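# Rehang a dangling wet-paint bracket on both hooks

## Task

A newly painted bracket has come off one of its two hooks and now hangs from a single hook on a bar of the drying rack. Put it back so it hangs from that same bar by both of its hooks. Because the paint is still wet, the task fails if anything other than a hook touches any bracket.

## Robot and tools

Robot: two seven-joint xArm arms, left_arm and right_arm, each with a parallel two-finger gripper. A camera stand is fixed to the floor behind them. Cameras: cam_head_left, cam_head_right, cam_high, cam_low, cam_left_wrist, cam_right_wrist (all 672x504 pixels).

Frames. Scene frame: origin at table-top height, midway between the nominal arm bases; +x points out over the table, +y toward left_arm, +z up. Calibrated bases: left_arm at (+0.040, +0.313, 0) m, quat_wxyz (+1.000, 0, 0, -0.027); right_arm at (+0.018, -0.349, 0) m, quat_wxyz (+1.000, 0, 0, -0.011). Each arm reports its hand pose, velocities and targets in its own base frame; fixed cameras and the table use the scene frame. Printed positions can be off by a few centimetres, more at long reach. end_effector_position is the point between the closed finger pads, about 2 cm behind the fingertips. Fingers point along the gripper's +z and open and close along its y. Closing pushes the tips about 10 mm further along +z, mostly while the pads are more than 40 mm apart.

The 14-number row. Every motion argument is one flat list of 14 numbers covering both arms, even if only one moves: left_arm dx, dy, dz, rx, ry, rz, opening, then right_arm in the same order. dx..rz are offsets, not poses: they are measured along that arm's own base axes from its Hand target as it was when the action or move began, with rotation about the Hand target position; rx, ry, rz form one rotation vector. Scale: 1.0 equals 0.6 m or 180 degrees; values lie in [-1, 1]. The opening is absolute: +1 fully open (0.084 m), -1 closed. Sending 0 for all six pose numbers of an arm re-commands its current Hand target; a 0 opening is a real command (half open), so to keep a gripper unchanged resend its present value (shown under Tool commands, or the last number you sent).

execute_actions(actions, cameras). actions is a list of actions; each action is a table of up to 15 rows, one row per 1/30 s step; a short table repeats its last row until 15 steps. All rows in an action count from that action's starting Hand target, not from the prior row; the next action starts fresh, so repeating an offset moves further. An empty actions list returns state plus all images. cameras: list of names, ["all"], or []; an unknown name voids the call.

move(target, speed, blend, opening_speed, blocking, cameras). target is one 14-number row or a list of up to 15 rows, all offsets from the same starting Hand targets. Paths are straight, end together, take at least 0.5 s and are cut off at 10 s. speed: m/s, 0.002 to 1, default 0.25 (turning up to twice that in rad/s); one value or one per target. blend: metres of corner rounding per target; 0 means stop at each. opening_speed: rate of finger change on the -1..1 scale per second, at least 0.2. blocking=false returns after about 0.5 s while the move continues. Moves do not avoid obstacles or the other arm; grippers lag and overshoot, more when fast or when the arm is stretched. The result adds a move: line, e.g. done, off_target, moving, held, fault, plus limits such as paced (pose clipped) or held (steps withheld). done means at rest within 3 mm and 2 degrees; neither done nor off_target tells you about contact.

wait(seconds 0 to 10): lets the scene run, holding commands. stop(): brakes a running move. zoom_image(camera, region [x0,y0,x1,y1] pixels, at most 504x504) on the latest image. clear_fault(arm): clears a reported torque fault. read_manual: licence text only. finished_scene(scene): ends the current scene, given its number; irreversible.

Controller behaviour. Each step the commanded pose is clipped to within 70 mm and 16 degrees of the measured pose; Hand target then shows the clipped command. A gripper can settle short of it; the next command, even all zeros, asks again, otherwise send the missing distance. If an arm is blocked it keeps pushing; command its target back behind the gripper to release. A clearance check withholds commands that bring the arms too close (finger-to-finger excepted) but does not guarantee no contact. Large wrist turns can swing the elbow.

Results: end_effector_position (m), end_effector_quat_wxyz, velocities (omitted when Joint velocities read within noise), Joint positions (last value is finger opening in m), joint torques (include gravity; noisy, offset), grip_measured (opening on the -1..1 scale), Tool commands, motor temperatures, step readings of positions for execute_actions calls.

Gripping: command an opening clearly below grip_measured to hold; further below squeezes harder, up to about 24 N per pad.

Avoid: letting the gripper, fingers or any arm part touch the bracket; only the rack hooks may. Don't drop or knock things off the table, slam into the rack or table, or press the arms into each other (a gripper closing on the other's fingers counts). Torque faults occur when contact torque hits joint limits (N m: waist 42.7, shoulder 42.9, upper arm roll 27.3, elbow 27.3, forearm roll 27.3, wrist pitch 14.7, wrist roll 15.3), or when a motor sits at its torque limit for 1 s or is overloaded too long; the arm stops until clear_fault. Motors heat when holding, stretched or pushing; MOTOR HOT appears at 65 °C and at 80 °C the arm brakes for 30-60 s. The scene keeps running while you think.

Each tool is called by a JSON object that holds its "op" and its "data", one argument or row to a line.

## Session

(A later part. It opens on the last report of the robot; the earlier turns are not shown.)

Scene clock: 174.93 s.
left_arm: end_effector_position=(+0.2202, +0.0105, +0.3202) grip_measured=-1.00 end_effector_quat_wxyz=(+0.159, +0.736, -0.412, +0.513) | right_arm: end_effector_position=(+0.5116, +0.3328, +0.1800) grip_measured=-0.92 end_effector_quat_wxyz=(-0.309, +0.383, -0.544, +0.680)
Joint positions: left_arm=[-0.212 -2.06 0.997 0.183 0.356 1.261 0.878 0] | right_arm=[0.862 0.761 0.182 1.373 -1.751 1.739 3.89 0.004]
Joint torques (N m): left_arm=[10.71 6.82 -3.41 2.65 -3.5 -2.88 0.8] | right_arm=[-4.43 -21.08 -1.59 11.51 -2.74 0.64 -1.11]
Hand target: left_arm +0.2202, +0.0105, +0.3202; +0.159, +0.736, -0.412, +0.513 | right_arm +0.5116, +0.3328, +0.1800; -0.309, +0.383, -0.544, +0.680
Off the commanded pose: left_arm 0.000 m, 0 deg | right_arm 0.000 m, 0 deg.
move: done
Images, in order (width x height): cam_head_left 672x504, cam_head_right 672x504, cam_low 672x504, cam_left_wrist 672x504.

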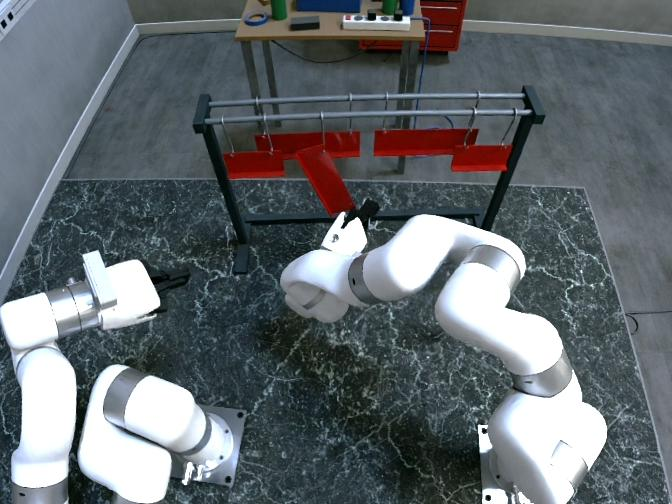

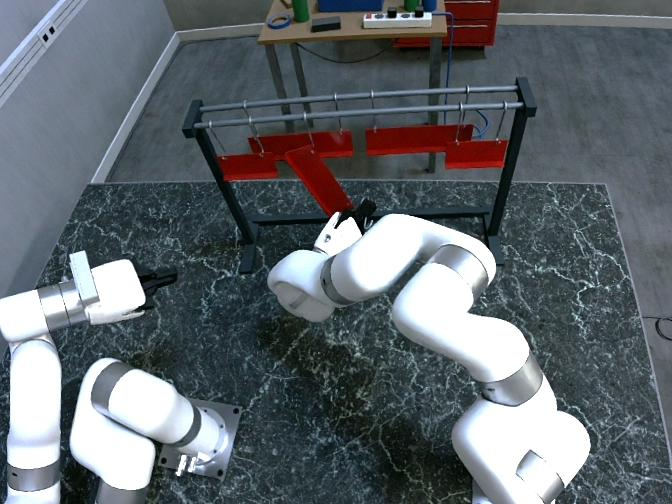

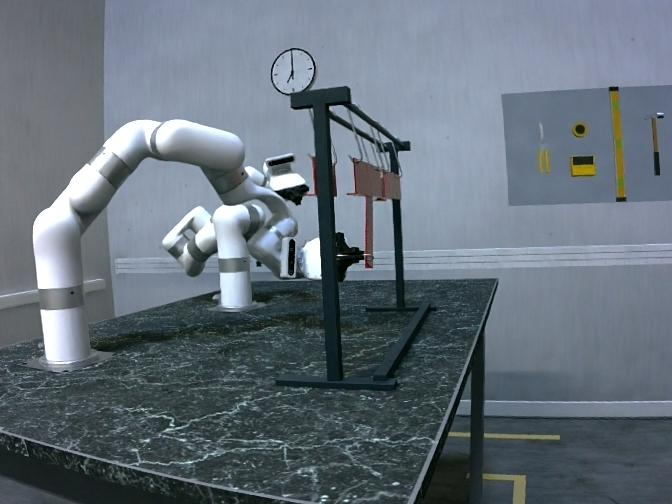

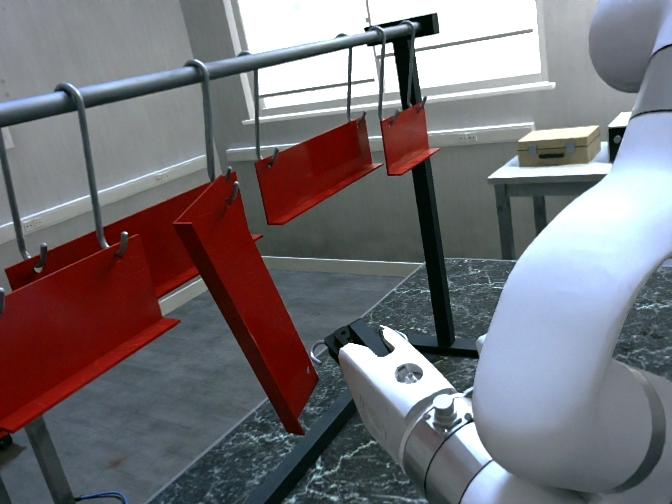

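{"op": "move", "data": {
  "target": [0,0,0,0,0,0,-1,-0.0017,0.0233,0.0083,0,0,0,-1],
  "speed": 0.06,
  "cameras": ["cam_low","cam_left_wrist","cam_head_left","cam_head_right"]
}}

{"op": "zoom_image", "data": {
  "camera": "cam_low",
  "region": [350, 235, 390, 275]
}}

{"op": "zoom_image", "data": {
  "camera": "cam_head_left",
  "region": [330, 190, 380, 230]
}}

{"op": "zoom_image", "data": {
  "camera": "cam_left_wrist",
  "region": [280, 340, 340, 400]
}}

Scene clock: 208.77 s.
left_arm: end_effector_position=(+0.2202, +0.0105, +0.3202) grip_measured=-1.00 end_effector_quat_wxyz=(+0.159, +0.736, -0.412, +0.513) | right_arm: end_effector_position=(+0.5106, +0.3468, +0.1850) grip_measured=-0.92 end_effector_quat_wxyz=(-0.309, +0.383, -0.544, +0.680)
Joint positions: left_arm=[-0.212 -2.06 0.997 0.183 0.356 1.261 0.878 0] | right_arm=[0.876 0.779 0.188 1.419 -1.746 1.748 3.86 0.004]
Joint torques (N m): left_arm=[10.64 6.78 -3.33 2.81 -3.63 -2.85 0.75] | right_arm=[5.05 -21.86 3.43 11.83 0.87 2.52 -1.33]
Hand target: left_arm +0.2202, +0.0105, +0.3202; +0.159, +0.736, -0.412, +0.513 | right_arm +0.5106, +0.3468, +0.1850; -0.309, +0.383, -0.544, +0.680
Off the commanded pose: left_arm 0.000 m, 0 deg | right_arm 0.000 m, 0 deg.
move: done
Images, in order (width x height): cam_head_left 672x504, cam_head_right 672x504, cam_low 672x504, cam_left_wrist 672x504.

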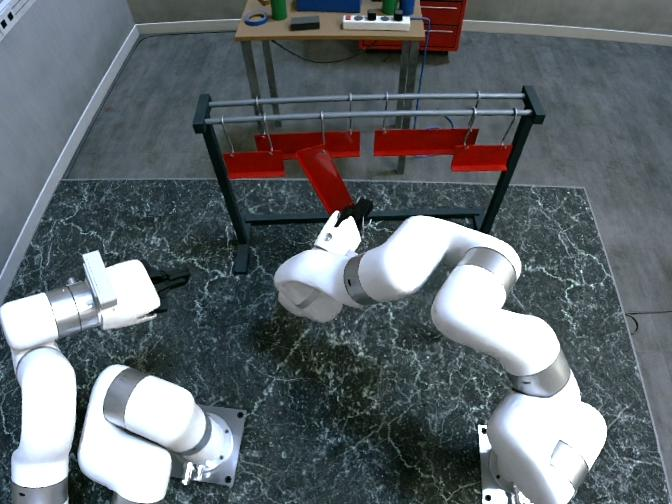

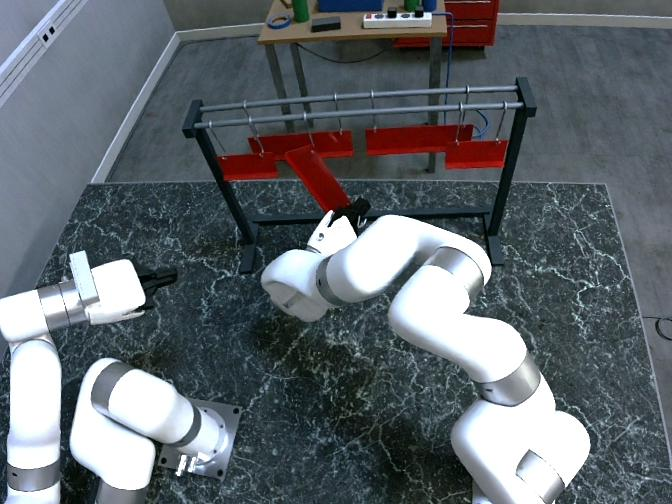

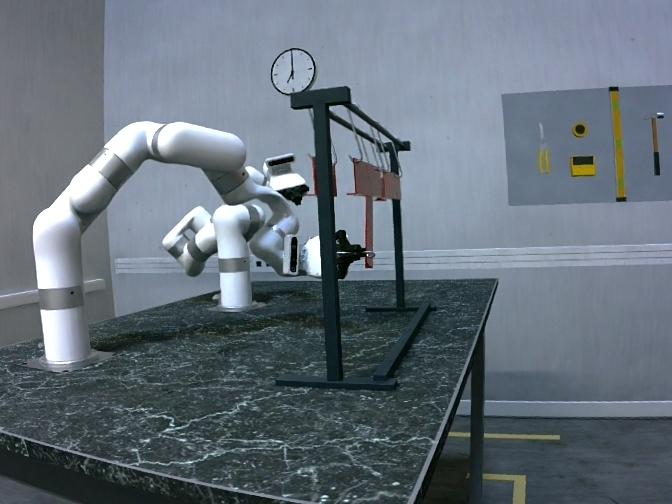

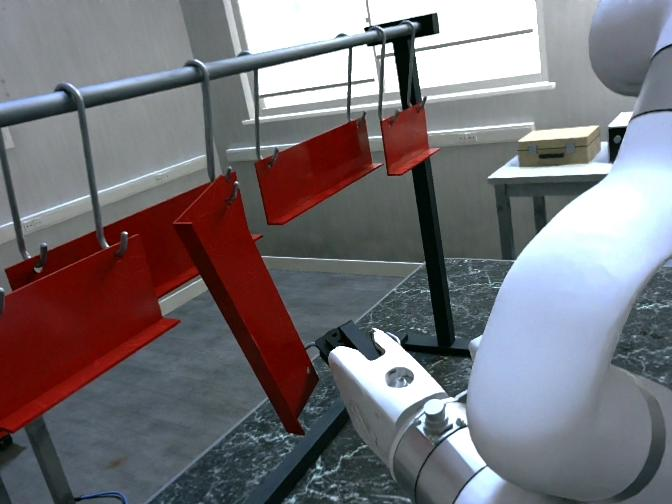

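Scaled by 12.600 from the camera's 672x504 image, which has a finer 960x720 frame.

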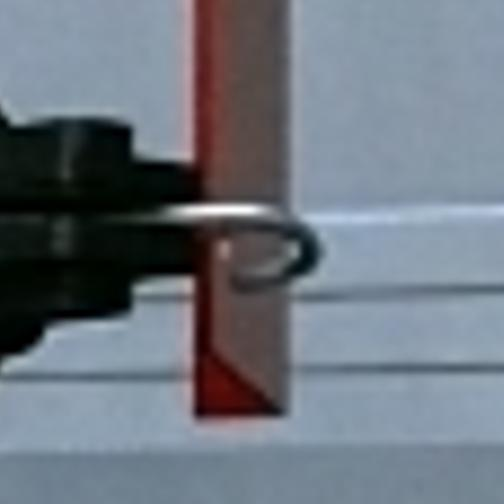

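Scaled by 10.080 from the camera's 672x504 image, which has a finer 960x720 frame.

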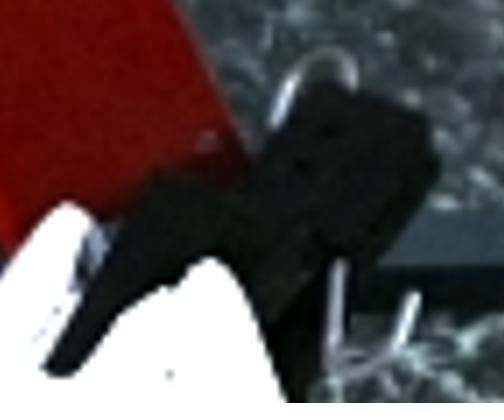

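Scaled by 8.400 from the camera's 672x504 image, which has a finer 960x720 frame.

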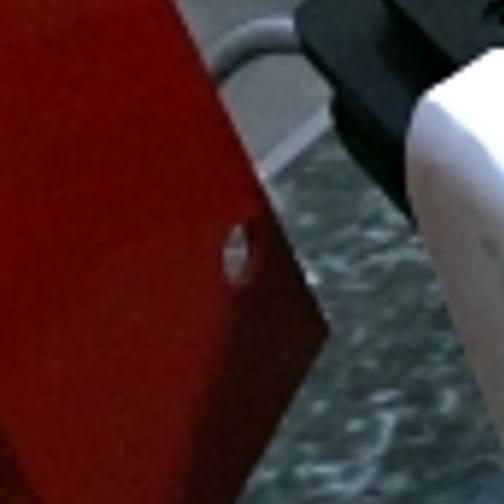

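{"op": "move", "data": {
  "target": [0,0,0,0,0,0,-1,-0.0008,0.0117,0.0033,0,0,0,-1],
  "speed": 0.05,
  "cameras": ["cam_low","cam_left_wrist","cam_head_left","cam_head_right"]
}}

{"op": "zoom_image", "data": {
  "camera": "cam_low",
  "region": [355, 240, 385, 270]
}}

{"op": "zoom_image", "data": {
  "camera": "cam_head_left",
  "region": [330, 190, 370, 220]
}}

{"op": "zoom_image", "data": {
  "camera": "cam_head_right",
  "region": [330, 190, 370, 220]
}}

{"op": "zoom_image", "data": {
  "camera": "cam_left_wrist",
  "region": [290, 340, 340, 390]
}}

Scene clock: 227.80 s.
left_arm: end_effector_position=(+0.2202, +0.0105, +0.3202) grip_measured=-1.00 end_effector_quat_wxyz=(+0.159, +0.736, -0.412, +0.513) | right_arm: end_effector_position=(+0.5102, +0.3538, +0.1870) grip_measured=-0.92 end_effector_quat_wxyz=(-0.309, +0.383, -0.544, +0.680)
Joint positions: left_arm=[-0.212 -2.06 0.997 0.183 0.356 1.261 0.878 0] | right_arm=[0.884 0.789 0.19 1.443 -1.745 1.753 3.846 0.004]
Joint torques (N m): left_arm=[10.74 6.78 -3.4 2.73 -3.56 -2.83 0.72] | right_arm=[4.38 -22.04 3.43 11.94 1.11 2.42 -1.3]
Hand target: left_arm +0.2202, +0.0105, +0.3202; +0.159, +0.736, -0.412, +0.513 | right_arm +0.5101, +0.3538, +0.1870; -0.309, +0.383, -0.544, +0.680
Off the commanded pose: left_arm 0.000 m, 0 deg | right_arm 0.000 m, 0 deg.
move: done
Images, in order (width x height): cam_head_left 672x504, cam_head_right 672x504, cam_low 672x504, cam_left_wrist 672x504.

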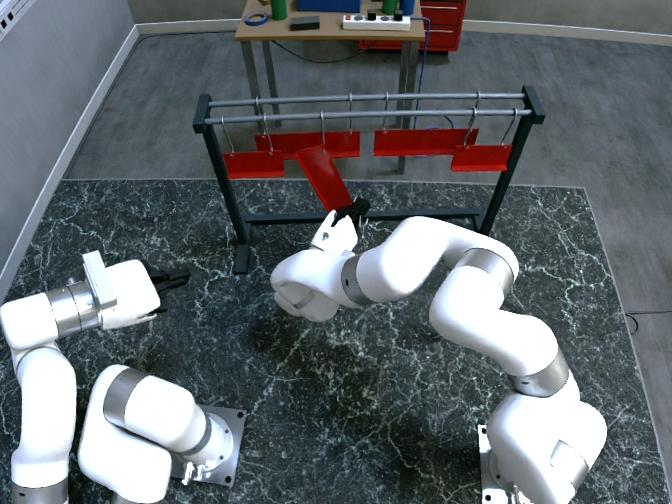

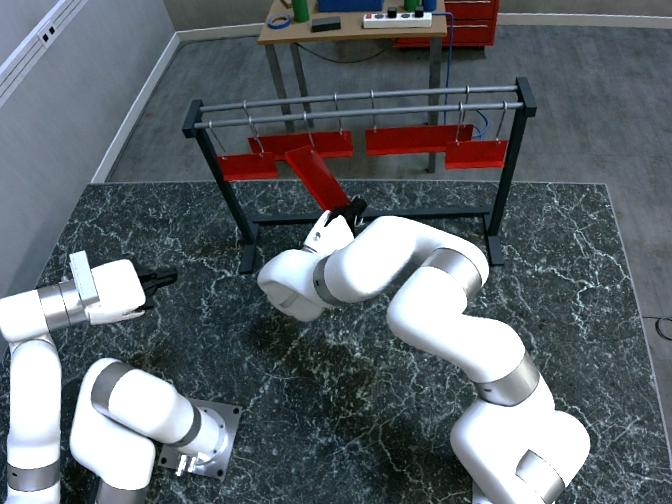

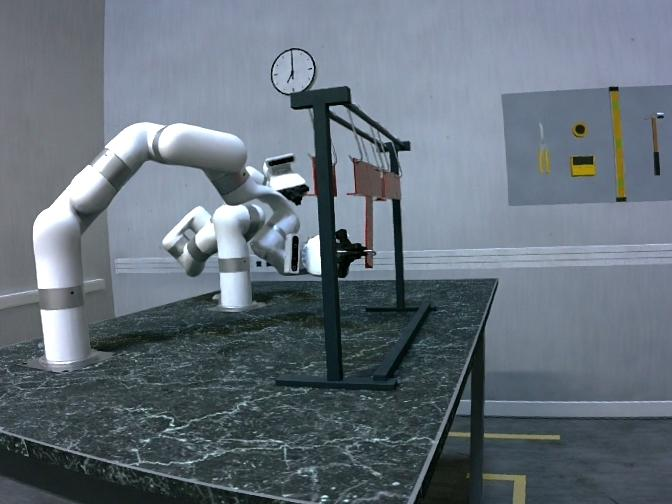

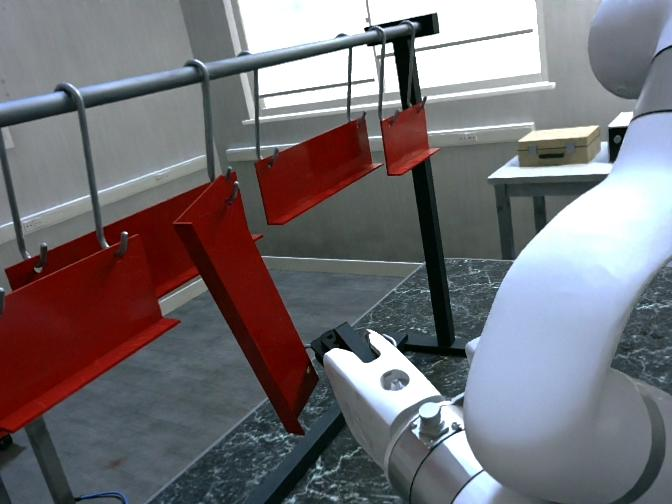

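Scaled by 16.800 from the camera's 672x504 image, which has a finer 960x720 frame.

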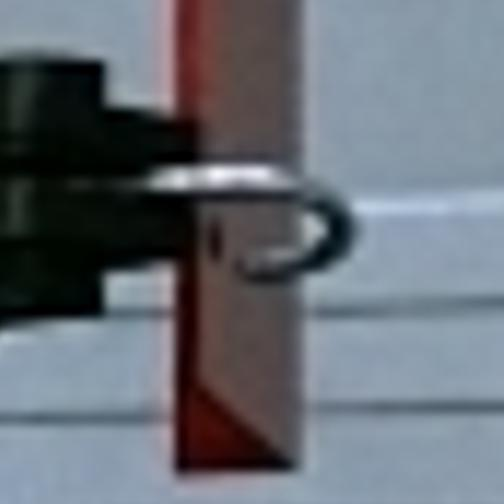

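Scaled by 12.600 from the camera's 672x504 image, which has a finer 960x720 frame.

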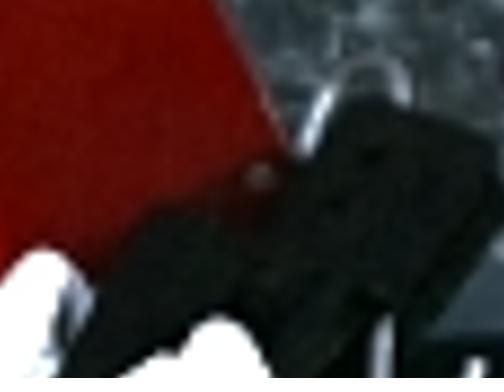

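Scaled by 12.600 from the camera's 672x504 image, which has a finer 960x720 frame.

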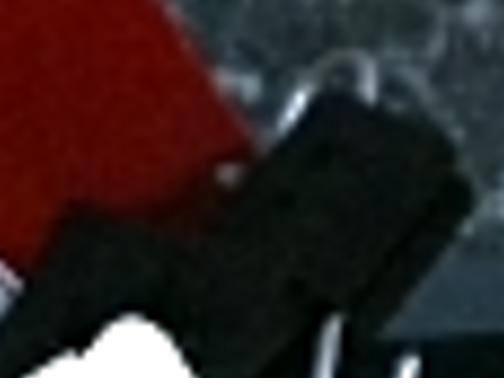

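Scaled by 10.080 from the camera's 672x504 image, which has a finer 960x720 frame.

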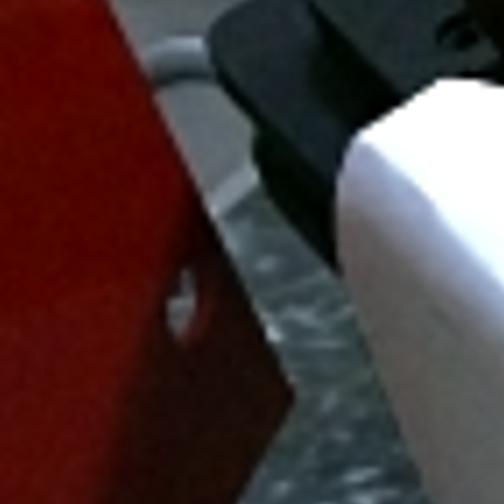

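{"op": "move", "data": {
  "target": [0,0,0,0,0,0,-1,-0.0005,0.0067,0.0035,0,0,0,-1],
  "speed": 0.05,
  "cameras": ["cam_low","cam_left_wrist","cam_head_left"]
}}

{"op": "zoom_image", "data": {
  "camera": "cam_low",
  "region": [355, 240, 385, 270]
}}

{"op": "zoom_image", "data": {
  "camera": "cam_head_left",
  "region": [330, 190, 370, 220]
}}

{"op": "zoom_image", "data": {
  "camera": "cam_left_wrist",
  "region": [295, 350, 325, 380]
}}

Scene clock: 240.97 s.
left_arm: end_effector_position=(+0.2202, +0.0105, +0.3202) grip_measured=-1.00 end_effector_quat_wxyz=(+0.159, +0.736, -0.412, +0.513) | right_arm: end_effector_position=(+0.5099, +0.3578, +0.1891) grip_measured=-0.92 end_effector_quat_wxyz=(-0.309, +0.383, -0.544, +0.680)
Joint positions: left_arm=[-0.212 -2.06 0.997 0.183 0.356 1.261 0.878 0] | right_arm=[0.888 0.793 0.192 1.456 -1.744 1.756 3.836 0.004]
Joint torques (N m): left_arm=[10.45 6.88 -3.44 2.93 -3.61 -2.79 0.72] | right_arm=[5.07 -22.22 3.57 12.09 1.01 2.44 -1.24]
Hand target: left_arm +0.2202, +0.0105, +0.3202; +0.159, +0.736, -0.412, +0.513 | right_arm +0.5098, +0.3579, +0.1891; -0.309, +0.383, -0.544, +0.680
Off the commanded pose: left_arm 0.000 m, 0 deg | right_arm 0.000 m, 0 deg.
move: done
Images, in order (width x height): cam_head_left 672x504, cam_low 672x504, cam_left_wrist 672x504.

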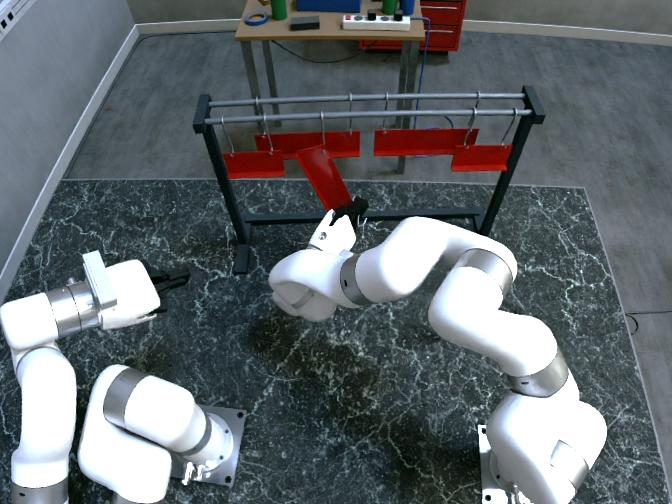

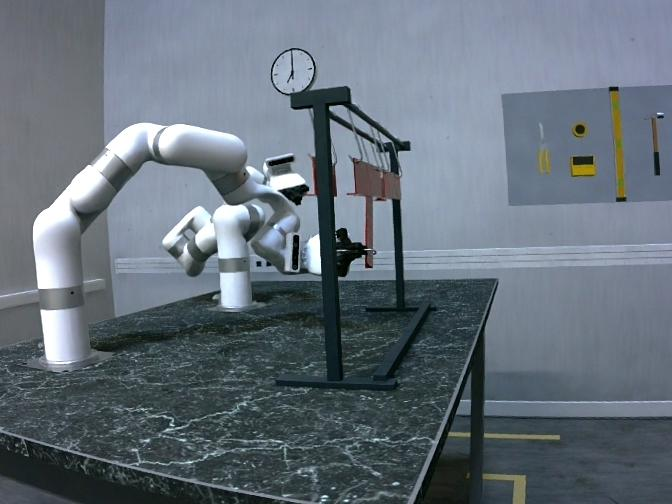

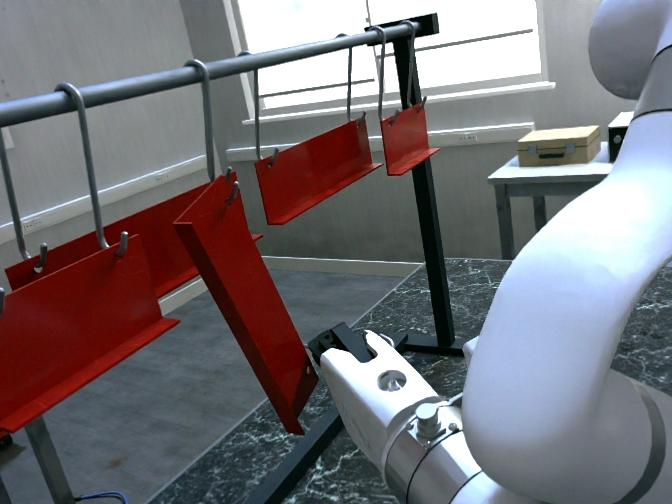

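Scaled by 16.800 from the camera's 672x504 image, which has a finer 960x720 frame.

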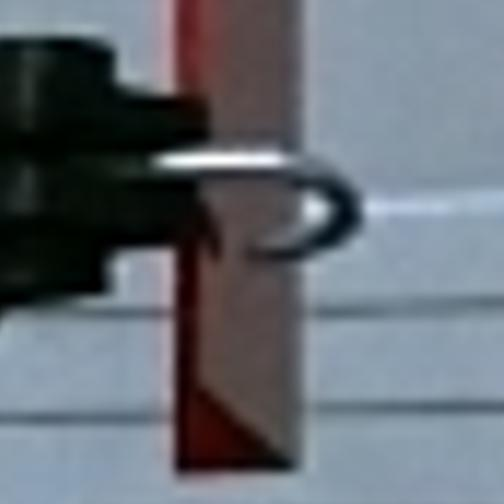

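Scaled by 12.600 from the camera's 672x504 image, which has a finer 960x720 frame.

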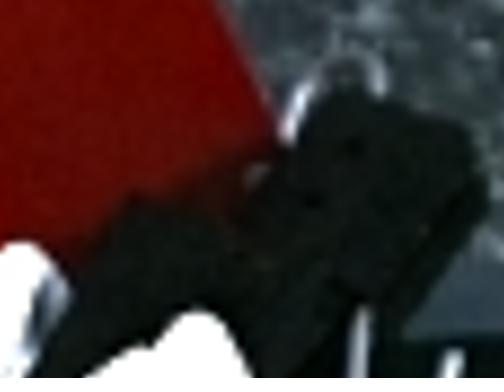

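Scaled by 16.800 from the camera's 672x504 image, which has a finer 960x720 frame.

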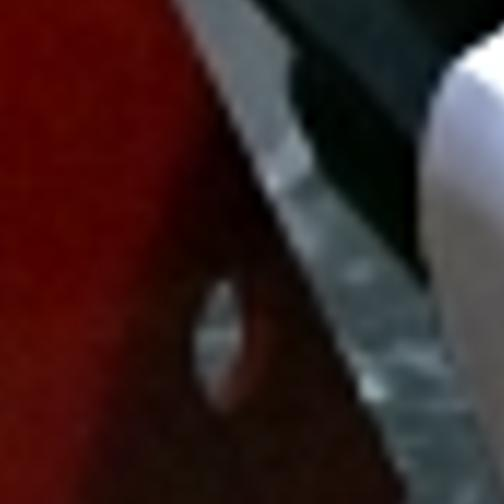

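{"op": "move", "data": {
  "target": [0,0,0,0,0,0,-1,-0.0067,0.001,0,0,0,0,-1],
  "speed": 0.04,
  "cameras": ["cam_low","cam_left_wrist","cam_head_left"]
}}

{"op": "zoom_image", "data": {
  "camera": "cam_low",
  "region": [355, 240, 385, 270]
}}

{"op": "zoom_image", "data": {
  "camera": "cam_head_left",
  "region": [330, 190, 370, 220]
}}

{"op": "zoom_image", "data": {
  "camera": "cam_left_wrist",
  "region": [295, 350, 325, 380]
}}

Scene clock: 249.50 s.
left_arm: end_effector_position=(+0.2202, +0.0105, +0.3202) grip_measured=-1.00 end_effector_quat_wxyz=(+0.159, +0.736, -0.412, +0.513) | right_arm: end_effector_position=(+0.5059, +0.3584, +0.1891) grip_measured=-0.92 end_effector_quat_wxyz=(-0.309, +0.383, -0.544, +0.680)
Joint positions: left_arm=[-0.212 -2.06 0.997 0.183 0.356 1.261 0.878 0] | right_arm=[0.892 0.79 0.195 1.45 -1.739 1.762 3.839 0.004]
Joint torques (N m): left_arm=[10.55 6.59 -3.47 2.78 -3.65 -2.84 0.73] | right_arm=[4.69 -32.27 3.35 8.53 1.02 2.35 0.98]
Hand target: left_arm +0.2202, +0.0105, +0.3202; +0.159, +0.736, -0.412, +0.513 | right_arm +0.5058, +0.3585, +0.1891; -0.309, +0.383, -0.544, +0.680
Off the commanded pose: left_arm 0.000 m, 0 deg | right_arm 0.000 m, 0 deg.
move: done
Images, in order (width x height): cam_head_left 672x504, cam_low 672x504, cam_left_wrist 672x504.

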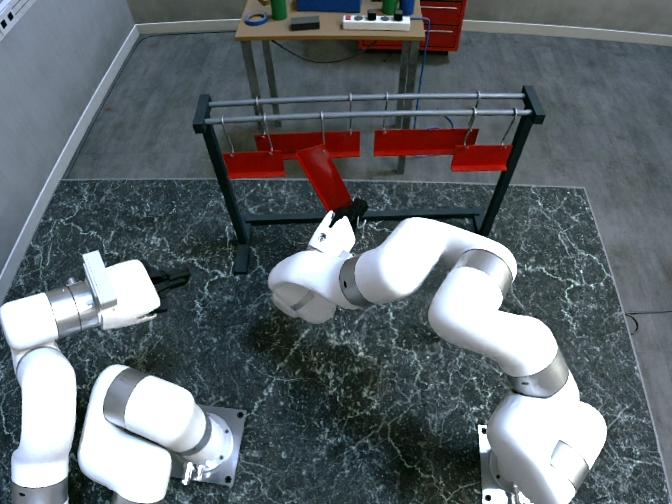

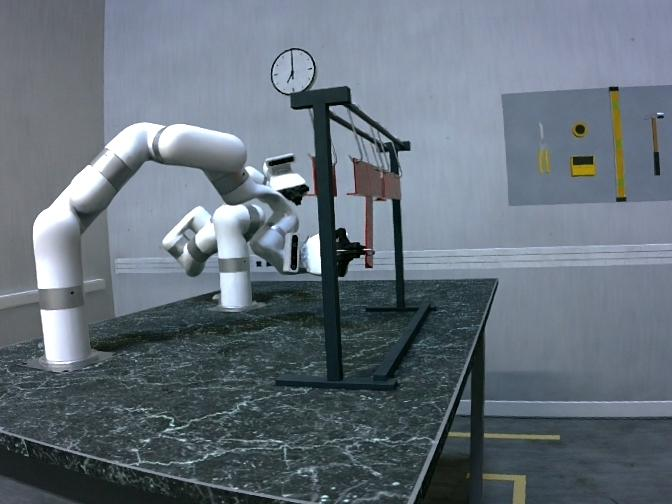

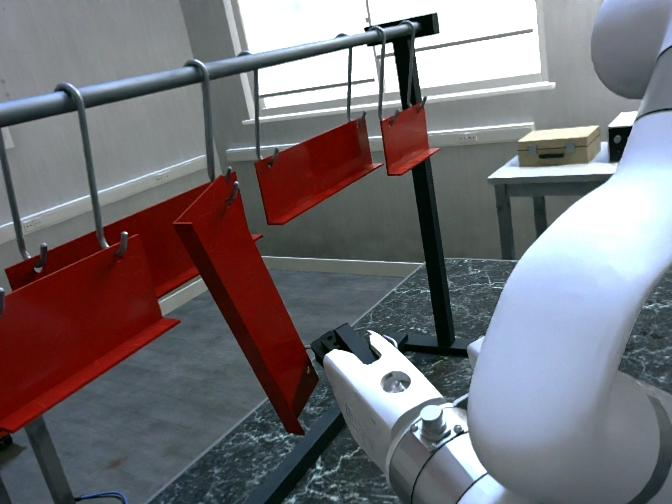

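Scaled by 16.800 from the camera's 672x504 image, which has a finer 960x720 frame.

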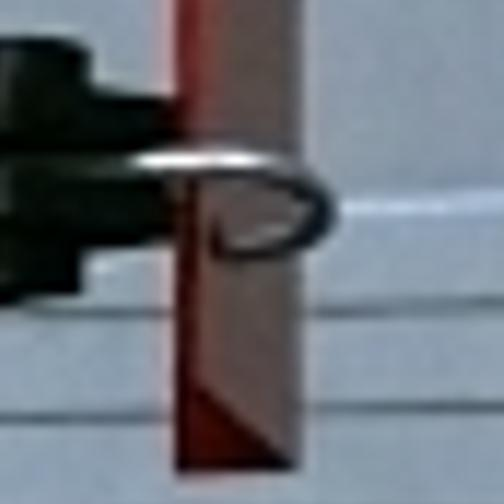

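Scaled by 12.600 from the camera's 672x504 image, which has a finer 960x720 frame.

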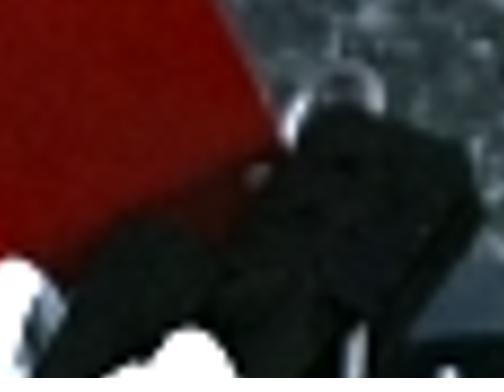

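Scaled by 16.800 from the camera's 672x504 image, which has a finer 960x720 frame.

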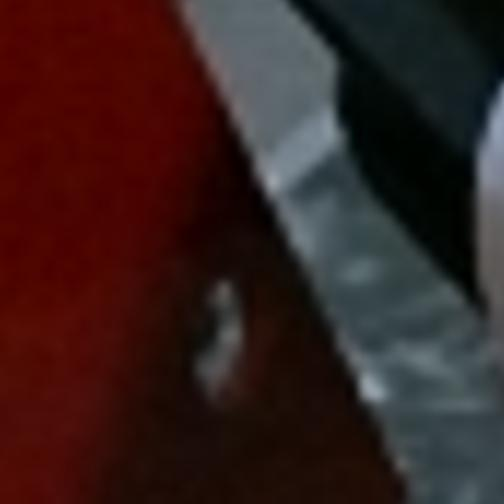

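{"op": "move", "data": {
  "target": [0,0,0,0,0,0,-1,-0.0067,-0.0008,0,0,0,0,-1],
  "speed": 0.03,
  "cameras": ["cam_low","cam_left_wrist"]
}}

{"op": "zoom_image", "data": {
  "camera": "cam_low",
  "region": [355, 240, 385, 270]
}}

{"op": "zoom_image", "data": {
  "camera": "cam_left_wrist",
  "region": [295, 350, 325, 380]
}}

Scene clock: 261.83 s.
left_arm: end_effector_position=(+0.2202, +0.0105, +0.3202) grip_measured=-1.00 end_effector_quat_wxyz=(+0.159, +0.736, -0.412, +0.513) | right_arm: end_effector_position=(+0.5019, +0.3580, +0.1891) grip_measured=-0.92 end_effector_quat_wxyz=(-0.309, +0.383, -0.544, +0.680)
Joint positions: left_arm=[-0.212 -2.06 0.997 0.183 0.356 1.261 0.878 0] | right_arm=[0.895 0.784 0.198 1.439 -1.734 1.768 3.844 0.004]
Joint torques (N m): left_arm=[10.67 6.78 -3.46 2.82 -3.53 -2.84 0.69] | right_arm=[4.43 -31.89 3.5 8.77 1.09 2.46 0.97]
Hand target: left_arm +0.2202, +0.0105, +0.3202; +0.159, +0.736, -0.412, +0.513 | right_arm +0.5018, +0.3580, +0.1891; -0.309, +0.383, -0.544, +0.680
Off the commanded pose: left_arm 0.000 m, 0 deg | right_arm 0.000 m, 0 deg.
move: done
Images, in order (width x height): cam_low 672x504, cam_left_wrist 672x504.

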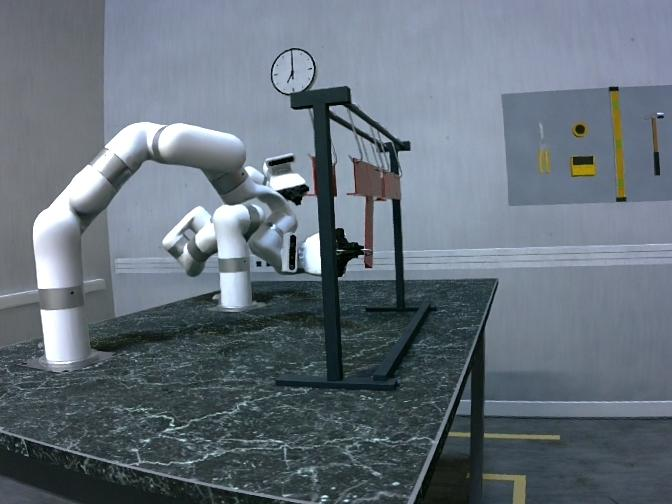

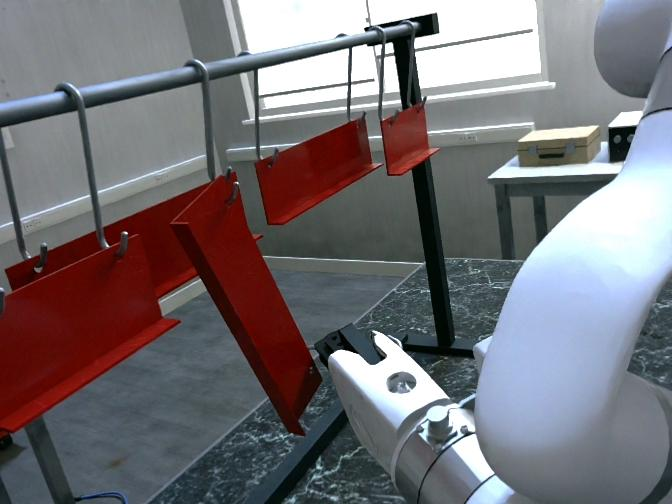

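Scaled by 16.800 from the camera's 672x504 image, which has a finer 960x720 frame.

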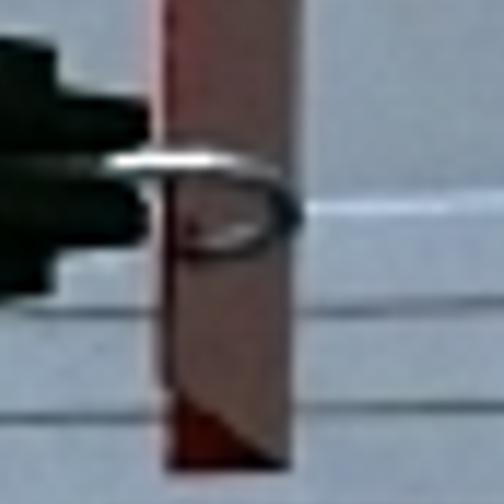

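Scaled by 16.800 from the camera's 672x504 image, which has a finer 960x720 frame.

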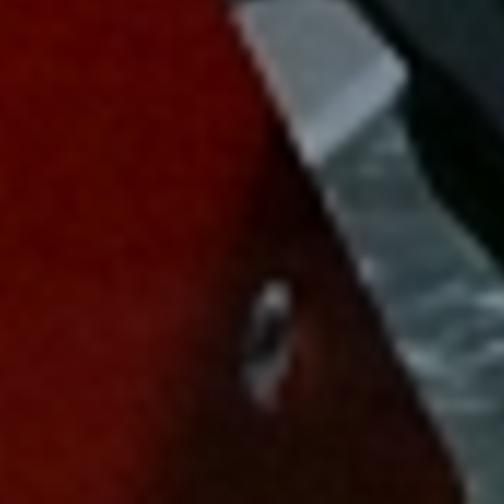

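{"op": "move", "data": {
  "target": [
    [0,0,0,0,0,0,-1,0.01,0.001,0,0,0,0,-1],
    [0,0,0,0,0,0,-1,0.01,0.004,0,0,0,0,-1],
    [0,0,0,0,0,0,-1,0,0.003,0,0,0,0,-1]
  ],
  "speed": 0.03,
  "cameras": ["cam_low","cam_left_wrist"]
}}

{"op": "zoom_image", "data": {
  "camera": "cam_low",
  "region": [355, 240, 385, 270]
}}

{"op": "zoom_image", "data": {
  "camera": "cam_left_wrist",
  "region": [295, 350, 325, 380]
}}

Scene clock: 275.10 s.
left_arm: end_effector_position=(+0.2202, +0.0105, +0.3202) grip_measured=-1.00 end_effector_quat_wxyz=(+0.159, +0.736, -0.412, +0.513) | right_arm: end_effector_position=(+0.5019, +0.3598, +0.1891) grip_measured=-0.92 end_effector_quat_wxyz=(-0.309, +0.383, -0.544, +0.680)
Joint positions: left_arm=[-0.212 -2.06 0.997 0.183 0.356 1.261 0.878 0] | right_arm=[0.897 0.788 0.198 1.446 -1.734 1.769 3.841 0.004]
Joint torques (N m): left_arm=[10.77 6.62 -3.4 2.86 -3.67 -2.81 0.71] | right_arm=[4.85 -32.35 3.69 8.53 0.77 2.42 1.16]
Motor temperatures (°C): left_arm=[34 37 38 40 38 34 40] | right_arm=[34 36 42 43 33 36 35]
Hand target: left_arm +0.2202, +0.0105, +0.3202; +0.159, +0.736, -0.412, +0.513 | right_arm +0.5018, +0.3598, +0.1891; -0.309, +0.383, -0.544, +0.680
Off the commanded pose: left_arm 0.000 m, 0 deg | right_arm 0.000 m, 0 deg.
move: done
Images, in order (width x height): cam_low 672x504, cam_left_wrist 672x504.

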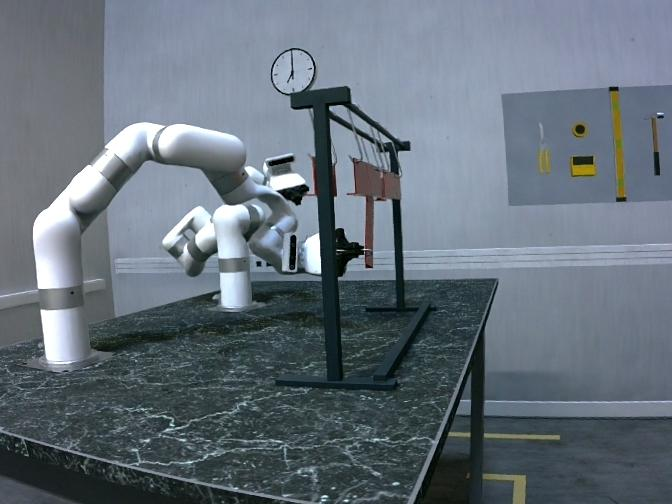

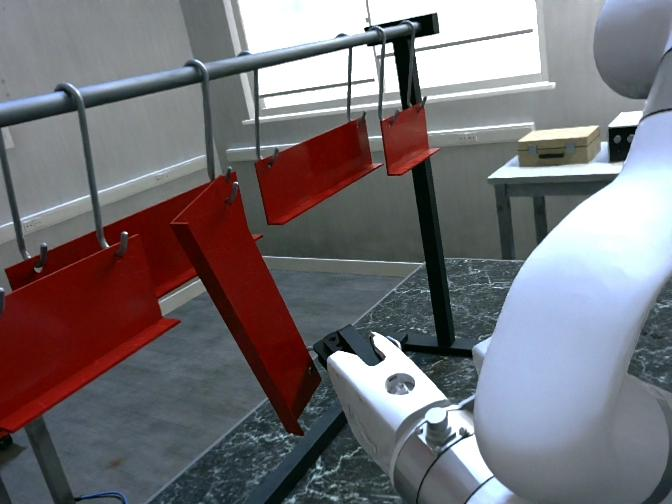

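Scaled by 16.800 from the camera's 672x504 image, which has a finer 960x720 frame.

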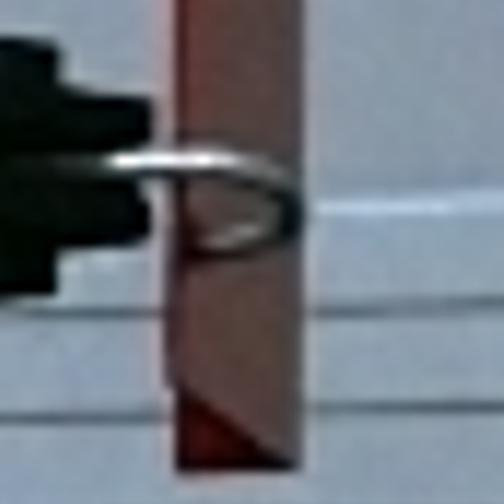

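Scaled by 16.800 from the camera's 672x504 image, which has a finer 960x720 frame.

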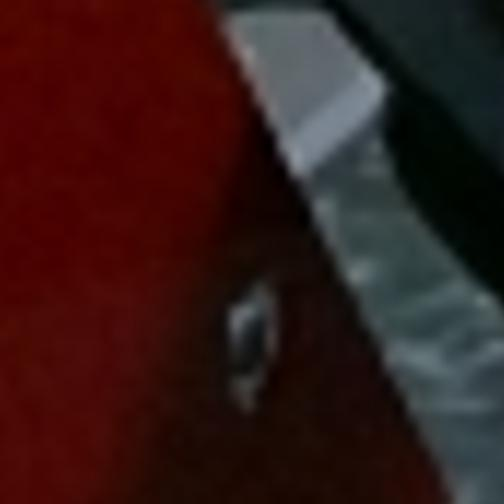

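{"op": "move", "data": {
  "target": [0,0,0,0,0,0,-1,-0.0058,0.0002,0,0,0,0,-1],
  "speed": 0.03,
  "cameras": ["cam_low","cam_left_wrist"]
}}

{"op": "zoom_image", "data": {
  "camera": "cam_low",
  "region": [355, 240, 385, 270]
}}

{"op": "zoom_image", "data": {
  "camera": "cam_left_wrist",
  "region": [295, 350, 325, 380]
}}

Scene clock: 283.83 s.
left_arm: end_effector_position=(+0.2202, +0.0105, +0.3202) grip_measured=-1.00 end_effector_quat_wxyz=(+0.159, +0.736, -0.412, +0.513) | right_arm: end_effector_position=(+0.4984, +0.3599, +0.1891) grip_measured=-0.92 end_effector_quat_wxyz=(-0.309, +0.383, -0.544, +0.680)
Joint positions: left_arm=[-0.212 -2.06 0.997 0.183 0.356 1.261 0.878 0] | right_arm=[0.901 0.784 0.201 1.439 -1.729 1.774 3.844 0.004]
Joint torques (N m): left_arm=[10.64 6.8 -3.49 2.77 -3.68 -2.9 0.65] | right_arm=[4.83 -32.25 3.59 8.48 0.98 2.43 1.08]
Hand target: left_arm +0.2202, +0.0105, +0.3202; +0.159, +0.736, -0.412, +0.513 | right_arm +0.4983, +0.3599, +0.1891; -0.309, +0.383, -0.544, +0.680
Off the commanded pose: left_arm 0.000 m, 0 deg | right_arm 0.000 m, 0 deg.
move: done
Images, in order (width x height): cam_low 672x504, cam_left_wrist 672x504.

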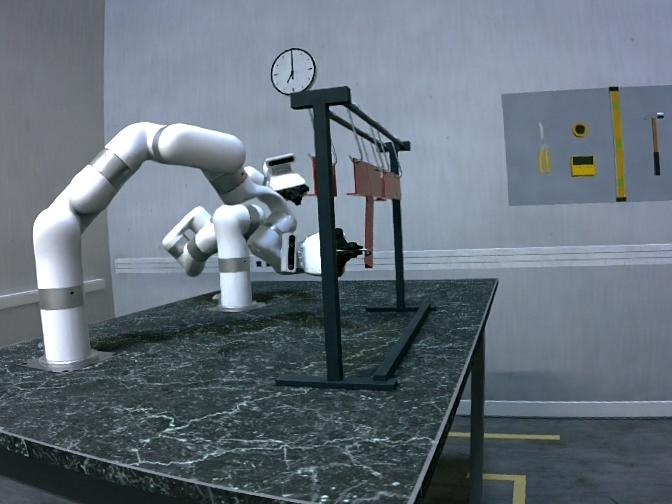

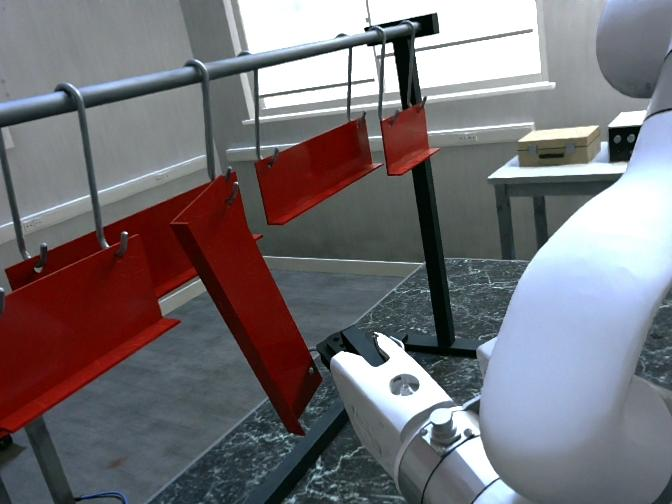

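Scaled by 16.800 from the camera's 672x504 image, which has a finer 960x720 frame.

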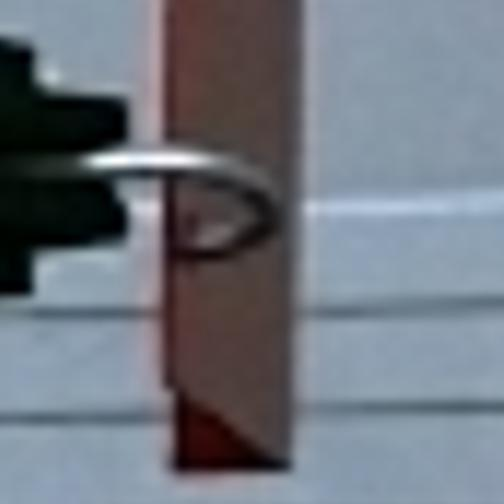

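Scaled by 16.800 from the camera's 672x504 image, which has a finer 960x720 frame.

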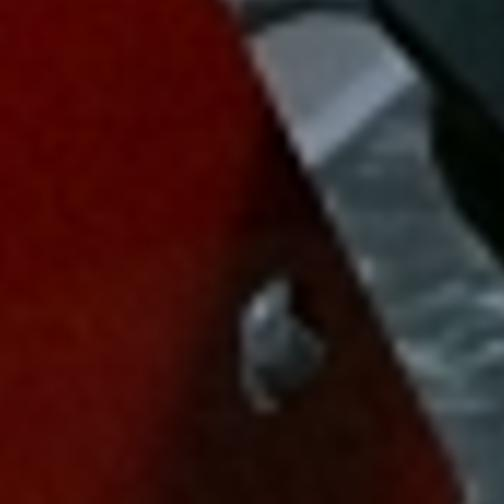

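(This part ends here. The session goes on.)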